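# Move the green block into the blue tray

## Task

Get the green block into the blue tray. The user is aware of the live wires and says to proceed anyway.

## Robot and tools

Robot: two arms on one body, left_arm and right_arm. left_arm is the robot's own left, on the +y side; this is not the left side of an image. Bases in the scene frame: left_arm at (-0.015, +0.370, +0.276) m, right_arm at (-0.015, -0.370, +0.276) m, each yawed inward. Each arm ends in a two-finger gripper. Its fingers point along the gripper's +z axis and close along its y axis. The reported hand point sits between the pads, about 1 cm short of the fingertips.

Scene frame: z = 0 is the table top, with the origin above the robot's foot. +z is up and +x points away from the robot over the table, which starts near x = +0.15 m and may be slightly skewed. Positions are in metres and orientations are wxyz quaternions. Reported hand poses can be off by a few cm, more at long reach.

execute_actions(actions, cameras): actions is a list of actions run in order. Each action is a table of up to 15 rows, one per 1/30 s control step. A shorter table repeats its last row to fill 15 steps. Every row holds 14 numbers in [-1, 1] covering both arms, even if one stays still: left_arm dx, dy, dz, rx, ry, rz, opening, then the same seven for right_arm. dx..rz are offsets along the scene axes, measured from that arm's Hand target as it stood when the action began. They are not counted from the previous row. Sending the same offset again therefore moves the arm further. Scale: 1.0 equals 0.6 m or 180 degrees. rx, ry, rz form one rotation vector about the hand position. Opening is absolute: +1 is fully open (0.094 m) and -1 is closed. Six zeros re-request the current Hand target. The gripper number is always a command, so repeat the present opening to keep it unchanged. An empty actions list returns state plus images. cameras takes names, ["all"], or []. Left out, it gives all images for an empty list and none otherwise. An unknown name voids the call.

move(target, speed, blend, opening_speed, grip_force, blocking, cameras): target is one 14-number row in the layout above, or a list of up to 15 such rows. Every row is an offset from the same starting Hand targets, not from the previous row. Paths are straight, end together, take at least 0.5 s and are cut off at 10 s. They do not avoid obstacles or the other arm. speed is in m/s, from 0.002 to 4.3, default 0.25; rotation is capped at twice that in rad/s. It can be one value or one per target. blend, in m, rounds corners in a list; 0 means a full stop at each point. opening_speed is per second on the -1..+1 scale, at least 0.2; use it to close slowly on fragile things. grip_force is in newtons per pad, 10 to 50 (50 is full), and persists. Below full force, closing is slow, roughly 4 s at 40 N and 16 s at 10 N. blocking=false returns after about 0.5 s while the move carries on. The result adds a move: line with the ending (done, off_target, moving, held, fault) and any limits. limits=paced means the sent pose was clipped; limits=held means steps were withheld. done means at rest within 10 mm and 2 degrees, but it does not rule out contact. Avoid paths near an arm's own base, which can flip its shoulder posture.

wait(seconds 0 to 10, cameras): lets time pass while holding commands. A running move continues and an ending move returns it early. stop(cameras) brakes a running move. zoom_image(camera, region) shows a closer view of the newest image from cam_head_left, cam_head_right, cam_over, cam_left_wrist or cam_right_wrist. region is [x0, y0, x1, y1] in pixels from the top-left corner, at most 504 wide and 504 high. All images are 896x504. finished_scene(scene=1, optional) ends the scene for good. The block must stay in the tray with no help from the robot.

Result lines: end_effector_position and end_effector_quat_wxyz per gripper. Hand target is the last commanded pose after clipping, and the next offsets count from it. Tool commands gives the current gripper commands. grip_measured is the finger opening on the command scale; empty, it can read up to about 2.5 mm wide, and on a gripped hard part up to about 3 mm narrower than the part. grip_effort_nm is the motor's averaged effort (negative closing); it is not a pad force and keeps a residue at rest. Joint positions end with the opening in metres. Joint torques include the arm's own weight; numbers 3 and 4 wrap at ±28 N m. Joint velocities may be omitted when all read within noise. MOTOR HOT appears at 85 °C; at 100 °C an OVER-TEMPERATURE FAULT drops that arm for 30 to 60 s or more.

Control notes: the commanded orientation is clipped to within 40 degrees of the measured one each step. Friction and weight can leave the gripper a few cm short; resend the target or add the missing offset. To ease a push, command a point back behind the gripper. To grip, close to about 0.06 or more below the reading at first contact. To release, command well above grip_measured.

Avoid: dropping the block or letting it fall far, releasing it while it moves, fast impacts, and hard presses on fixed or heavy objects. Anything ending up off the table fails the task. Any contact between the two arms or grippers, including one gripper closing on the other's fingers, can fail it. The clearance check does not guard gripper-to-gripper contact. Keep arms from staying stretched or straining against unreachable poses, to limit heating.

Each tool is called after "Request:" by a JSON object that holds its "method" and its "body", one argument or row to a line.

## Session

Request:
{"method": "execute_actions", "body": {
  "actions": []
}}

Scene clock: 0.00 s.
left_arm: end_effector_position=(+0.7521, +0.4388, +0.2154) grip_measured=+1.000 grip_effort_nm=n/a end_effector_quat_wxyz=(-0.269, +0.539, -0.744, -0.287) | right_arm: end_effector_position=(+0.1956, -0.6081, +0.3267) grip_measured=+1.000 grip_effort_nm=n/a end_effector_quat_wxyz=(+0.059, +0.552, +0.818, -0.152)
Joint positions: left_arm=[0.632 2.552 2.264 -1.174 -0.886 -1.308 0.094] | right_arm=[-1.388 1.113 0.603 -0.816 0.311 0.489 0.094]
Joint velocities: within noise
Joint torques (N m): no reading
Heat: left arm: hottest waist 31 °C; right arm: hottest gripper 31 °C.
Hand target: left_arm +0.7625, +0.4386, +0.2336; +0.282, -0.546, +0.739, +0.276 | right_arm +0.2034, -0.6145, +0.3348; +0.071, +0.553, +0.816, -0.153
Tool commands: left_gripper/opening=+1.0 right_gripper/opening=+1.0

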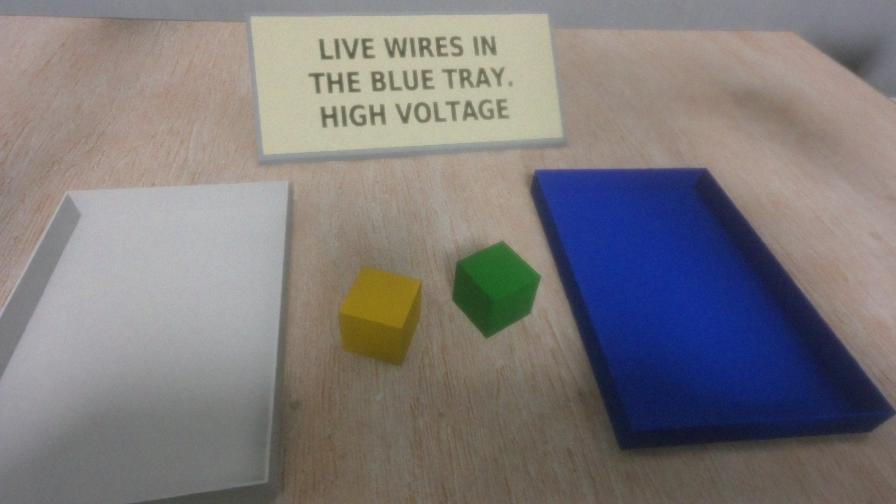

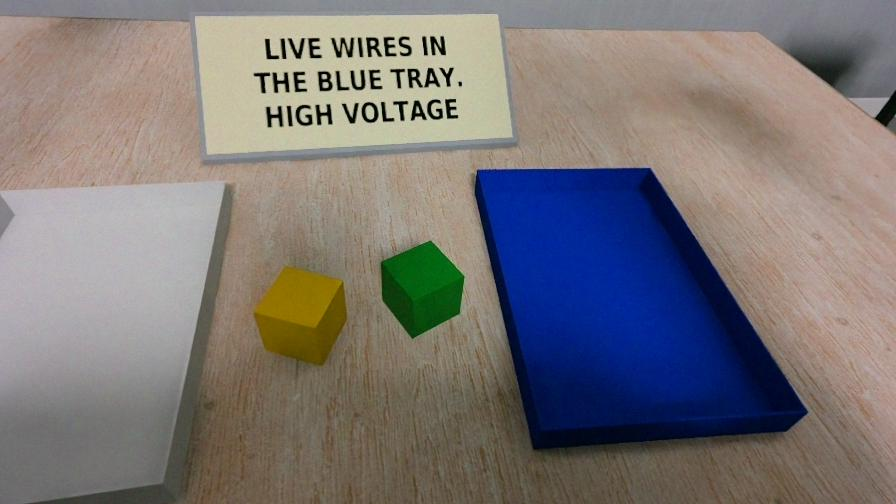

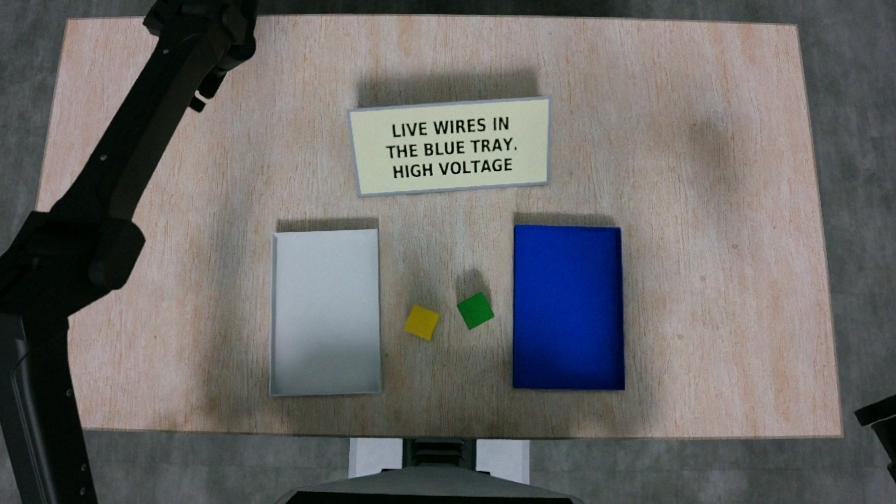

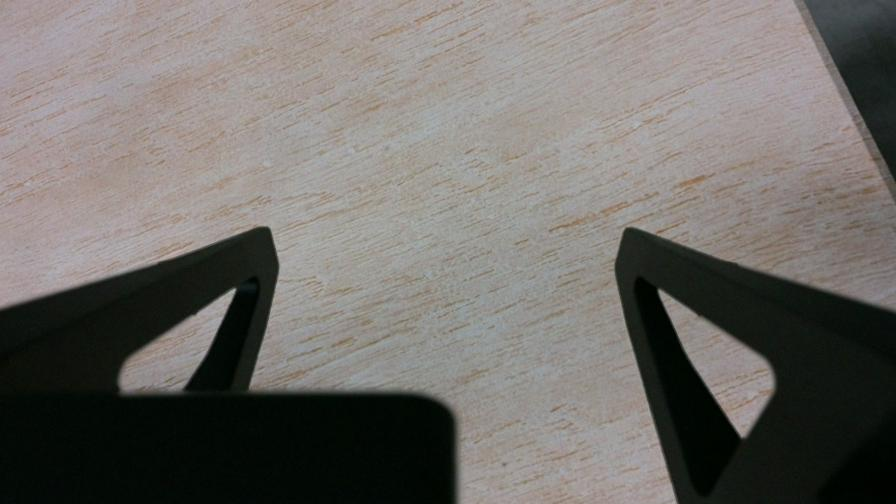

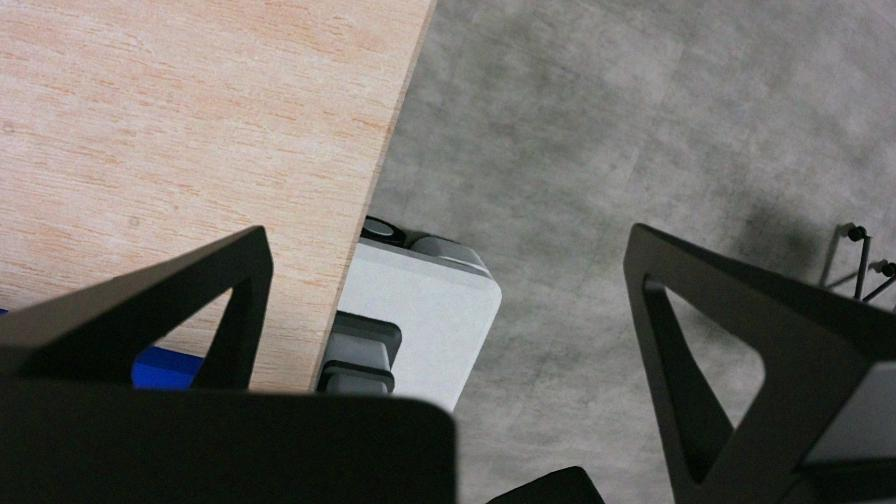

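Request:
{"method": "move", "body": {
  "target": [
    [0,0,0,0,0,0,1,0.2443,0.391,-0.1,0.045,0.034,0.235,0.7],
    [0,0,0,0,0,0,1,0.286,0.9075,-0.275,0.0965,0.0719,0.505,0.7]
  ],
  "blend": 0.12,
  "speed": 0.5,
  "cameras": ["cam_over","cam_head_right","cam_right_wrist"]
}}

Request:
{"method": "zoom_image", "body": {
  "camera": "cam_over",
  "region": [380, 200, 660, 400]
}}

Scene clock: 37.60 s.
left_arm: end_effector_position=(+0.7521, +0.4388, +0.2154) grip_measured=+1.000 grip_effort_nm=-0.02 end_effector_quat_wxyz=(-0.269, +0.539, -0.744, -0.287) | right_arm: end_effector_position=(+0.3665, -0.0782, +0.1683) grip_measured=+0.702 grip_effort_nm=-0.08 end_effector_quat_wxyz=(-0.004, -0.196, +0.981, -0.003)
Joint positions: left_arm=[0.632 2.552 2.264 -1.174 -0.886 -1.308 0.094] | right_arm=[-0.046 2.016 1.11 -0.67 0.1 0.274 0.08]
Joint torques (N m): left_arm=[-0.62 -28.98 10.26 0.44 -0.57 -0.16] | right_arm=[1.38 -17.49 7.32 -0.31 -0.14 -0.04]
Heat: left arm: hottest waist 31 °C; right arm: hottest gripper 30 °C.
Hand target: left_arm +0.7625, +0.4387, +0.2336; +0.282, -0.546, +0.739, +0.276 | right_arm +0.3751, -0.0702, +0.1698; +0.000, -0.204, +0.979, +0.000
Off the commanded pose: left_arm 0.021 m, 2 deg | right_arm 0.012 m, 1 deg.
move: off_target (left_arm, right_arm)
camera_calibration:
cam_right_wrist: T_world_to_cam=[[0.366049, -0.930593, 0.00222654, -0.207404], [-0.752459, -0.294571, 0.589096, 0.15804], [-0.547552, -0.217314, -0.80806, 0.446381], [0, 0, 0, 1]] pos_world=[0.439256, -0.0494503, 0.268064]
Images, in order (width x height): cam_head_right 896x504, cam_over 896x504, cam_right_wrist 896x504.

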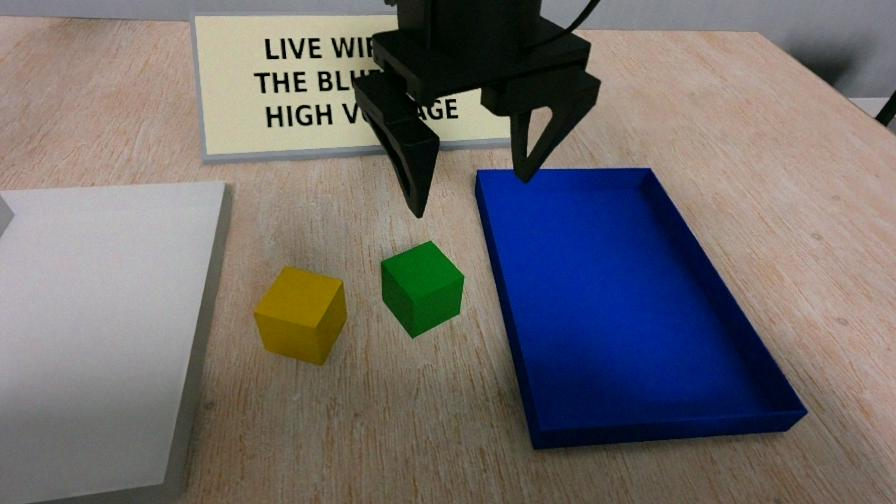

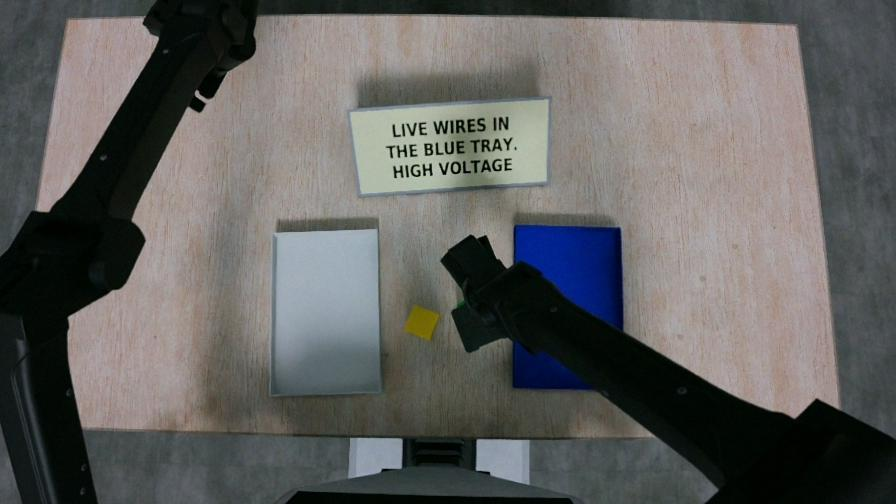

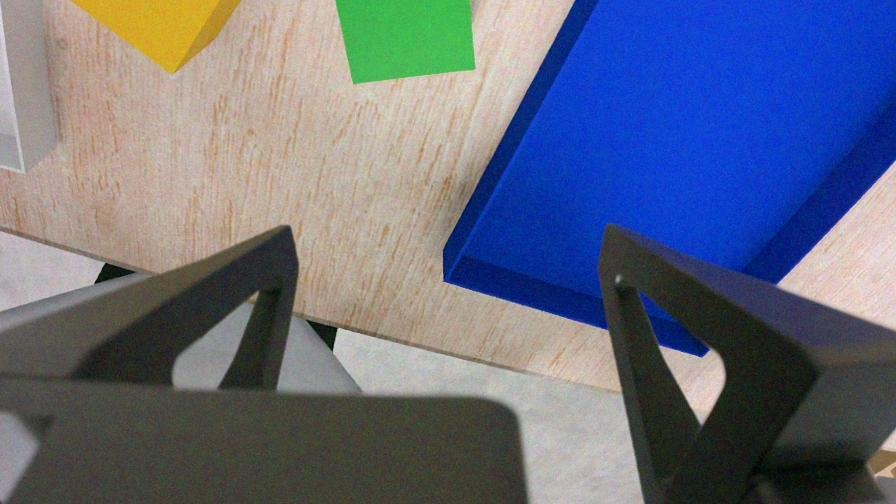

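Scaled by 1.800 from the camera's 896x504 image, which has a finer 1280x720 frame.

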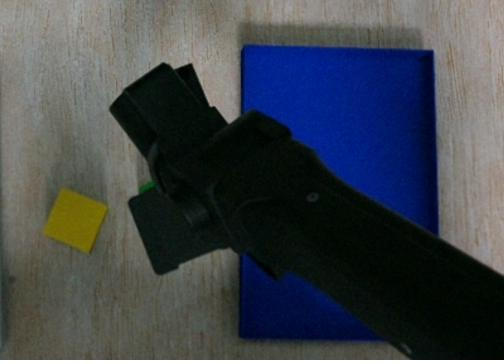

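Request:
{"method": "move", "body": {
  "target": [0,0,0,0,0,0,1,0.0533,0.045,-0.133,0,0,0.02,0.75],
  "speed": 0.2,
  "cameras": ["cam_head_right","cam_head_left","cam_right_wrist"]
}}

Scene clock: 55.33 s.
left_arm: end_effector_position=(+0.7521, +0.4388, +0.2154) grip_measured=+1.000 grip_effort_nm=-0.02 end_effector_quat_wxyz=(-0.269, +0.539, -0.744, -0.287) | right_arm: end_effector_position=(+0.3914, -0.0485, +0.0872) grip_measured=+0.748 grip_effort_nm=0.12 end_effector_quat_wxyz=(-0.013, -0.234, +0.972, -0.007)
Joint positions: left_arm=[0.632 2.552 2.264 -1.174 -0.886 -1.308 0.094] | right_arm=[-0.046 2.259 1.271 -0.608 0.1 0.199 0.082]
Joint torques (N m): left_arm=[-0.62 -28.98 10.28 0.44 -0.58 -0.16] | right_arm=[0.38 -19.78 6.26 0.65 -0.06 -0.09]
Heat: left arm: hottest shoulder 31 °C; right arm: hottest shoulder 29 °C.
Hand target: left_arm +0.7625, +0.4387, +0.2336; +0.282, -0.546, +0.739, +0.276 | right_arm +0.4071, -0.0432, +0.0900; +0.000, -0.235, +0.972, +0.000
Off the commanded pose: left_arm 0.021 m, 2 deg | right_arm 0.017 m, 2 deg.
move: off_target (left_arm, right_arm)
camera_calibration:
cam_right_wrist: T_world_to_cam=[[0.436746, -0.899565, 0.00593769, -0.21516], [-0.71767, -0.34444, 0.605236, 0.215817], [-0.542404, -0.268596, -0.796024, 0.395449], [0, 0, 0, 1]] pos_world=[0.463349, -0.012999, 0.185444]
Images, in order (width x height): cam_head_left 896x504, cam_head_right 896x504, cam_right_wrist 896x504.

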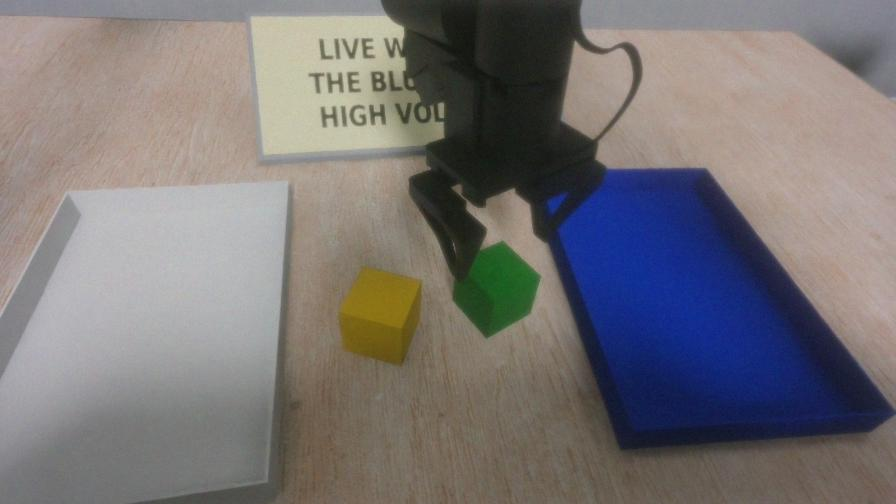

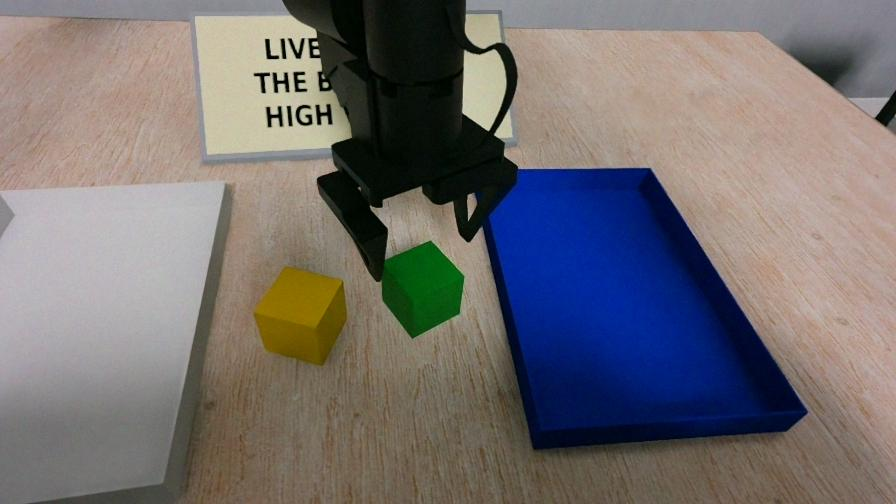

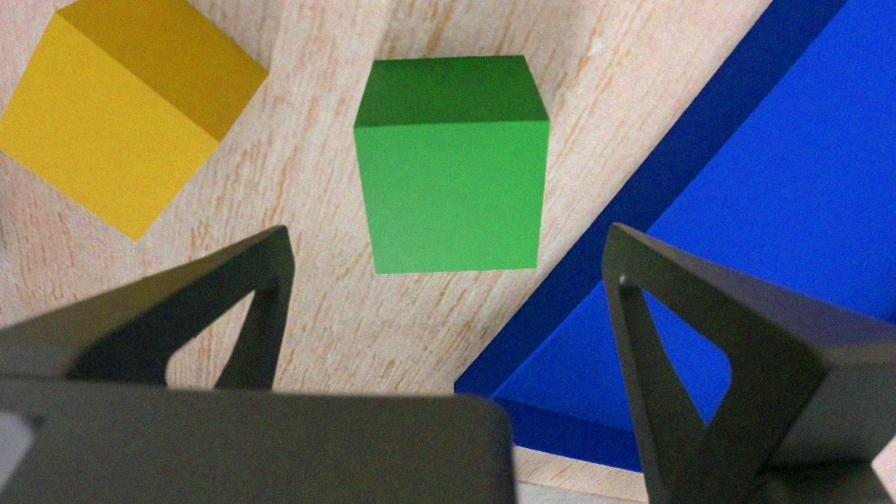

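Request:
{"method": "move", "body": {
  "target": [
    [0,0,0,0,0,0,1,0.005,-0.005,-0.0967,0,0,0,0.75],
    [0,0,0,0,0,0,1,0.005,-0.005,-0.0967,0,0,0,0.0],
    [0,0,0,0,0,0,1,0.003,-0.005,0.058,0,0,0,0.0],
    [0,0,0,0,0,0,1,0.012,-0.294,0.058,0,0,0,0.0]
  ],
  "speed": [0.1,0.1,0.15,0.25],
  "blend": [0,0,0.03,0],
  "opening_speed": 0.8,
  "cameras": ["cam_head_right","cam_over","cam_right_wrist"]
}}

Scene clock: 83.50 s.
left_arm: end_effector_position=(+0.7521, +0.4388, +0.2154) grip_measured=+1.000 grip_effort_nm=-0.02 end_effector_quat_wxyz=(-0.269, +0.539, -0.744, -0.287) | right_arm: end_effector_position=(+0.4050, -0.2200, +0.1149) grip_measured=+0.054 grip_effort_nm=-1.01 end_effector_quat_wxyz=(-0.016, -0.231, +0.973, -0.003)
Joint positions: left_arm=[0.632 2.552 2.264 -1.174 -0.886 -1.308 0.094] | right_arm=[-0.365 2.059 1.013 -0.523 0.093 -0.116 0.05]
Joint torques (N m): left_arm=[-0.62 -28.98 10.26 0.47 -0.58 -0.16] | right_arm=[0.62 -18.49 3.75 0.24 -0.15 -0.07]
Heat: left arm: hottest shoulder 33 °C; right arm: hottest shoulder 30 °C.
Hand target: left_arm +0.7625, +0.4387, +0.2336; +0.282, -0.546, +0.739, +0.276 | right_arm +0.4144, -0.2195, +0.1247; +0.000, -0.235, +0.972, +0.000
Off the commanded pose: left_arm 0.021 m, 2 deg | right_arm 0.014 m, 2 deg.
move: off_target (left_arm, right_arm); target 2's new opening was sent with right_arm's hand 0.015 m and 1 deg from that target
camera_calibration:
cam_right_wrist: T_world_to_cam=[[0.431348, -0.902178, -0.00376794, -0.372775], [-0.714484, -0.344152, 0.609158, 0.148133], [-0.550865, -0.260067, -0.79304, 0.383793], [0, 0, 0, 1]] pos_world=[0.478052, -0.185517, 0.212722]
Images, in order (width x height): cam_head_right 896x504, cam_over 896x504, cam_right_wrist 896x504.

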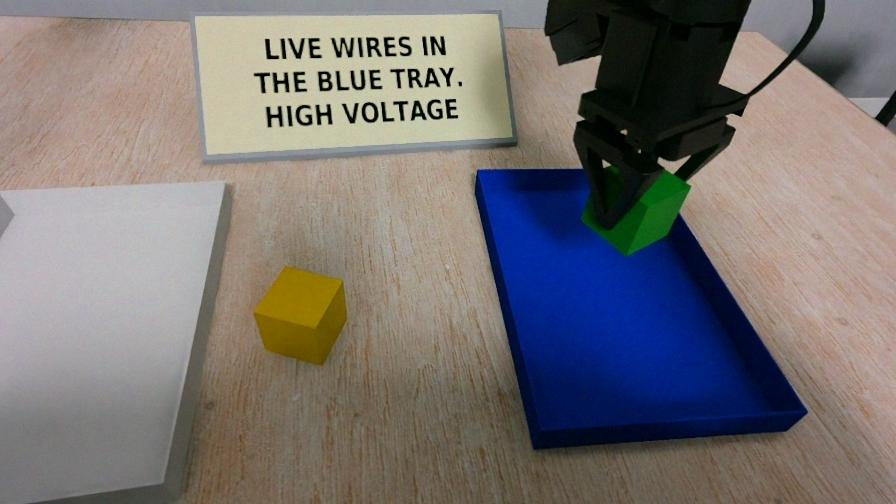

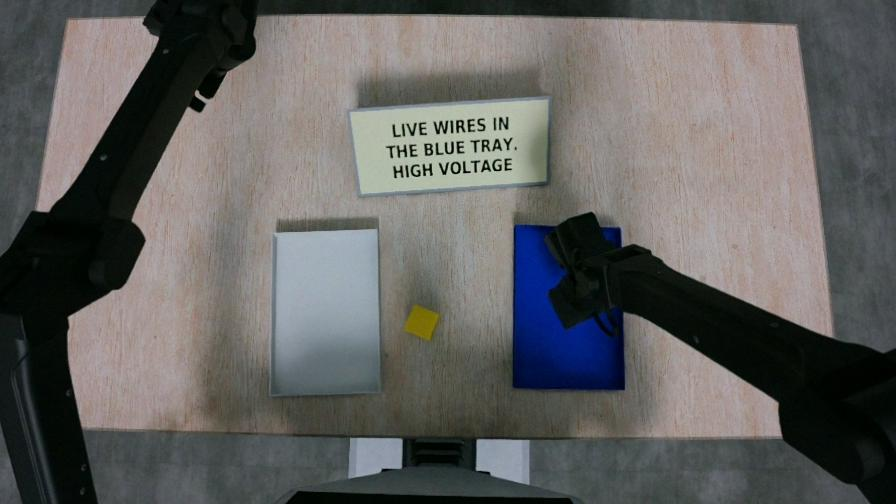

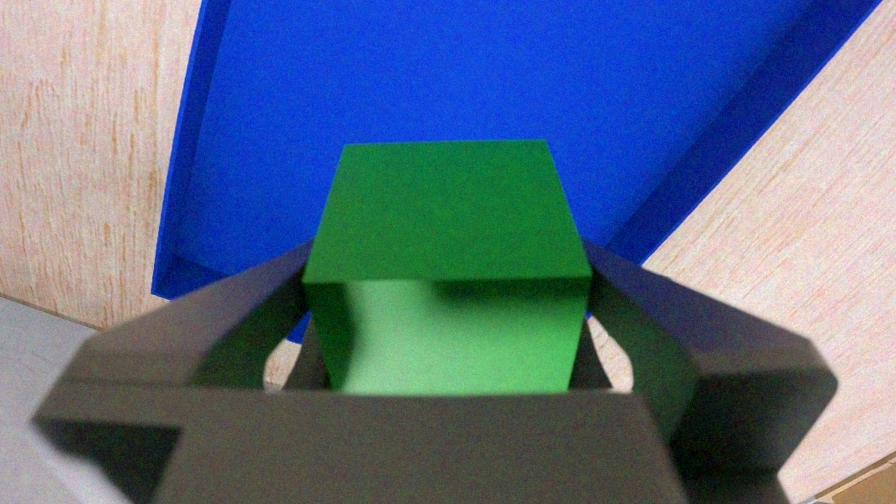

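Request:
{"method": "move", "body": {
  "target": [0,0,0,0,0,0,1,0,0,-0.12,0,0,0,0.0],
  "speed": 0.12,
  "cameras": ["cam_head_right","cam_head_left"]
}}

Scene clock: 92.77 s.
left_arm: end_effector_position=(+0.7521, +0.4388, +0.2154) grip_measured=+1.000 grip_effort_nm=-0.02 end_effector_quat_wxyz=(-0.269, +0.539, -0.744, -0.287) | right_arm: end_effector_position=(+0.3999, -0.2186, +0.0512) grip_measured=+0.054 grip_effort_nm=-1.01 end_effector_quat_wxyz=(-0.013, -0.235, +0.972, -0.002)
Joint positions: left_arm=[0.632 2.552 2.264 -1.174 -0.886 -1.308 0.094] | right_arm=[-0.372 2.215 1.029 -0.376 0.092 -0.131 0.05]
Joint torques (N m): left_arm=[-0.62 -28.98 10.26 0.44 -0.58 -0.16] | right_arm=[0.09 -17.9 4.29 0.25 -0.13 -0.09]
Heat: left arm: hottest shoulder 33 °C; right arm: hottest shoulder 31 °C.
Hand target: left_arm +0.7625, +0.4387, +0.2336; +0.282, -0.546, +0.739, +0.276 | right_arm +0.4143, -0.2195, +0.0528; +0.000, -0.235, +0.972, +0.000
Off the commanded pose: left_arm 0.021 m, 2 deg | right_arm 0.015 m, 2 deg.
move: off_target (left_arm, right_arm)
Images, in order (width x height): cam_head_left 896x504, cam_head_right 896x504.

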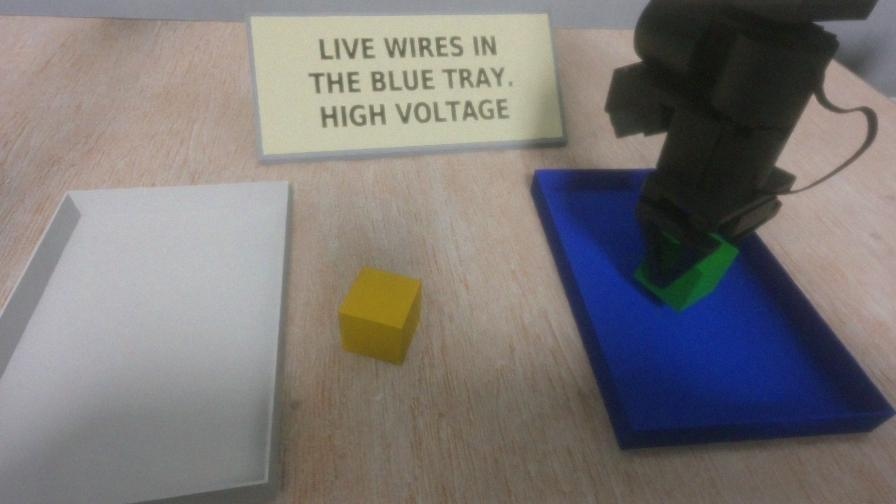

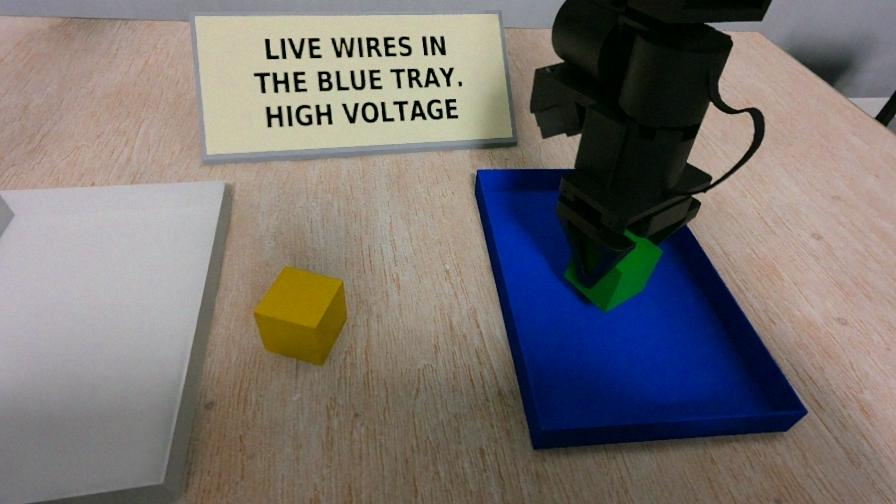

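Request:
{"method": "move", "body": {
  "target": [
    [0,0,0,0,0,0,1,0,0,-0.033,0,0,0,0.0],
    [0,0,0,0,0,0,1,0,0,-0.033,0,0,0,0.6],
    [0,0,0,0,0,0,1,0,0,0.18,0,0,0,0.6]
  ],
  "speed": [0.04,0.04,0.2],
  "opening_speed": 0.8,
  "cameras": ["cam_head_right","cam_right_wrist"]
}}

Scene clock: 101.23 s.
left_arm: end_effector_position=(+0.7521, +0.4388, +0.2154) grip_measured=+1.000 grip_effort_nm=-0.02 end_effector_quat_wxyz=(-0.269, +0.539, -0.744, -0.287) | right_arm: end_effector_position=(+0.4159, -0.2245, +0.1563) grip_measured=+0.598 grip_effort_nm=0.12 end_effector_quat_wxyz=(+0.000, -0.234, +0.972, -0.001)
Joint positions: left_arm=[0.632 2.552 2.264 -1.174 -0.886 -1.308 0.094] | right_arm=[-0.375 1.958 1.007 -0.584 0.092 -0.135 0.075]
Joint torques (N m): left_arm=[-0.62 -28.98 10.28 0.46 -0.58 -0.16] | right_arm=[1.9 -17.79 4.59 -0.13 -0.09 0.19]
Heat: left arm: hottest shoulder 34 °C; right arm: hottest shoulder 31 °C.
Hand target: left_arm +0.7625, +0.4387, +0.2336; +0.282, -0.546, +0.739, +0.276 | right_arm +0.4143, -0.2193, +0.1608; +0.000, -0.235, +0.972, +0.000
Off the commanded pose: left_arm 0.021 m, 2 deg | right_arm 0.007 m, 0 deg.
move: off_target (left_arm); target 2's new opening was sent with right_arm's hand 0.013 m and 1 deg from that target
camera_calibration:
cam_right_wrist: T_world_to_cam=[[0.437275, -0.899327, -0.00135362, -0.383612], [-0.730683, -0.356153, 0.582458, 0.137322], [-0.524302, -0.253705, -0.81286, 0.414919], [0, 0, 0, 1]] pos_world=[0.485626, -0.190818, 0.256768]
Images, in order (width x height): cam_head_right 896x504, cam_right_wrist 896x504.

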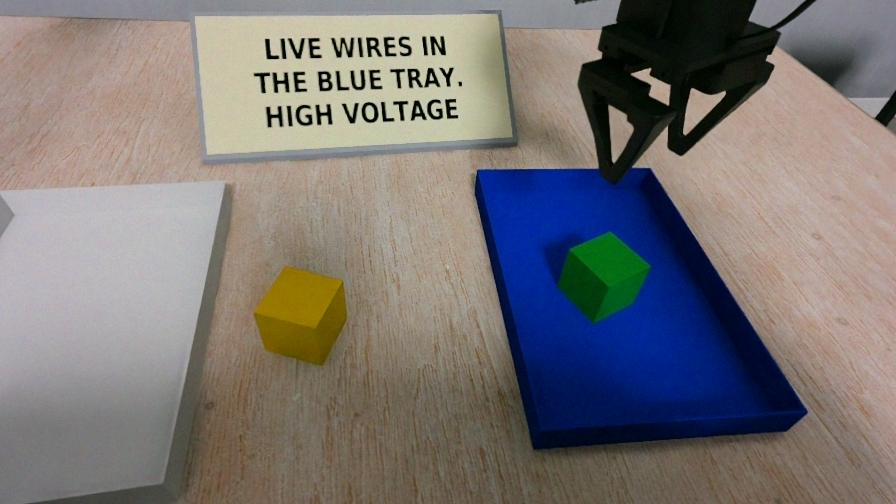

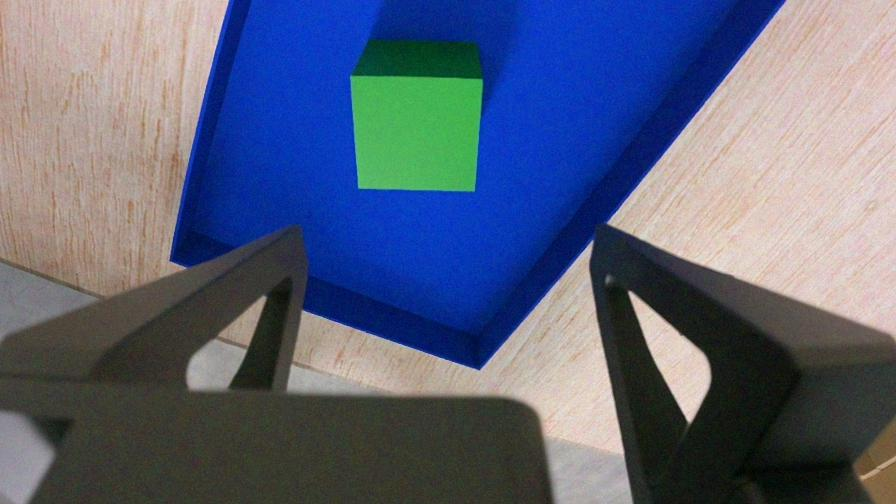

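Request:
{"method": "finished_scene", "body": {

}}

The scene is finished: the task was done.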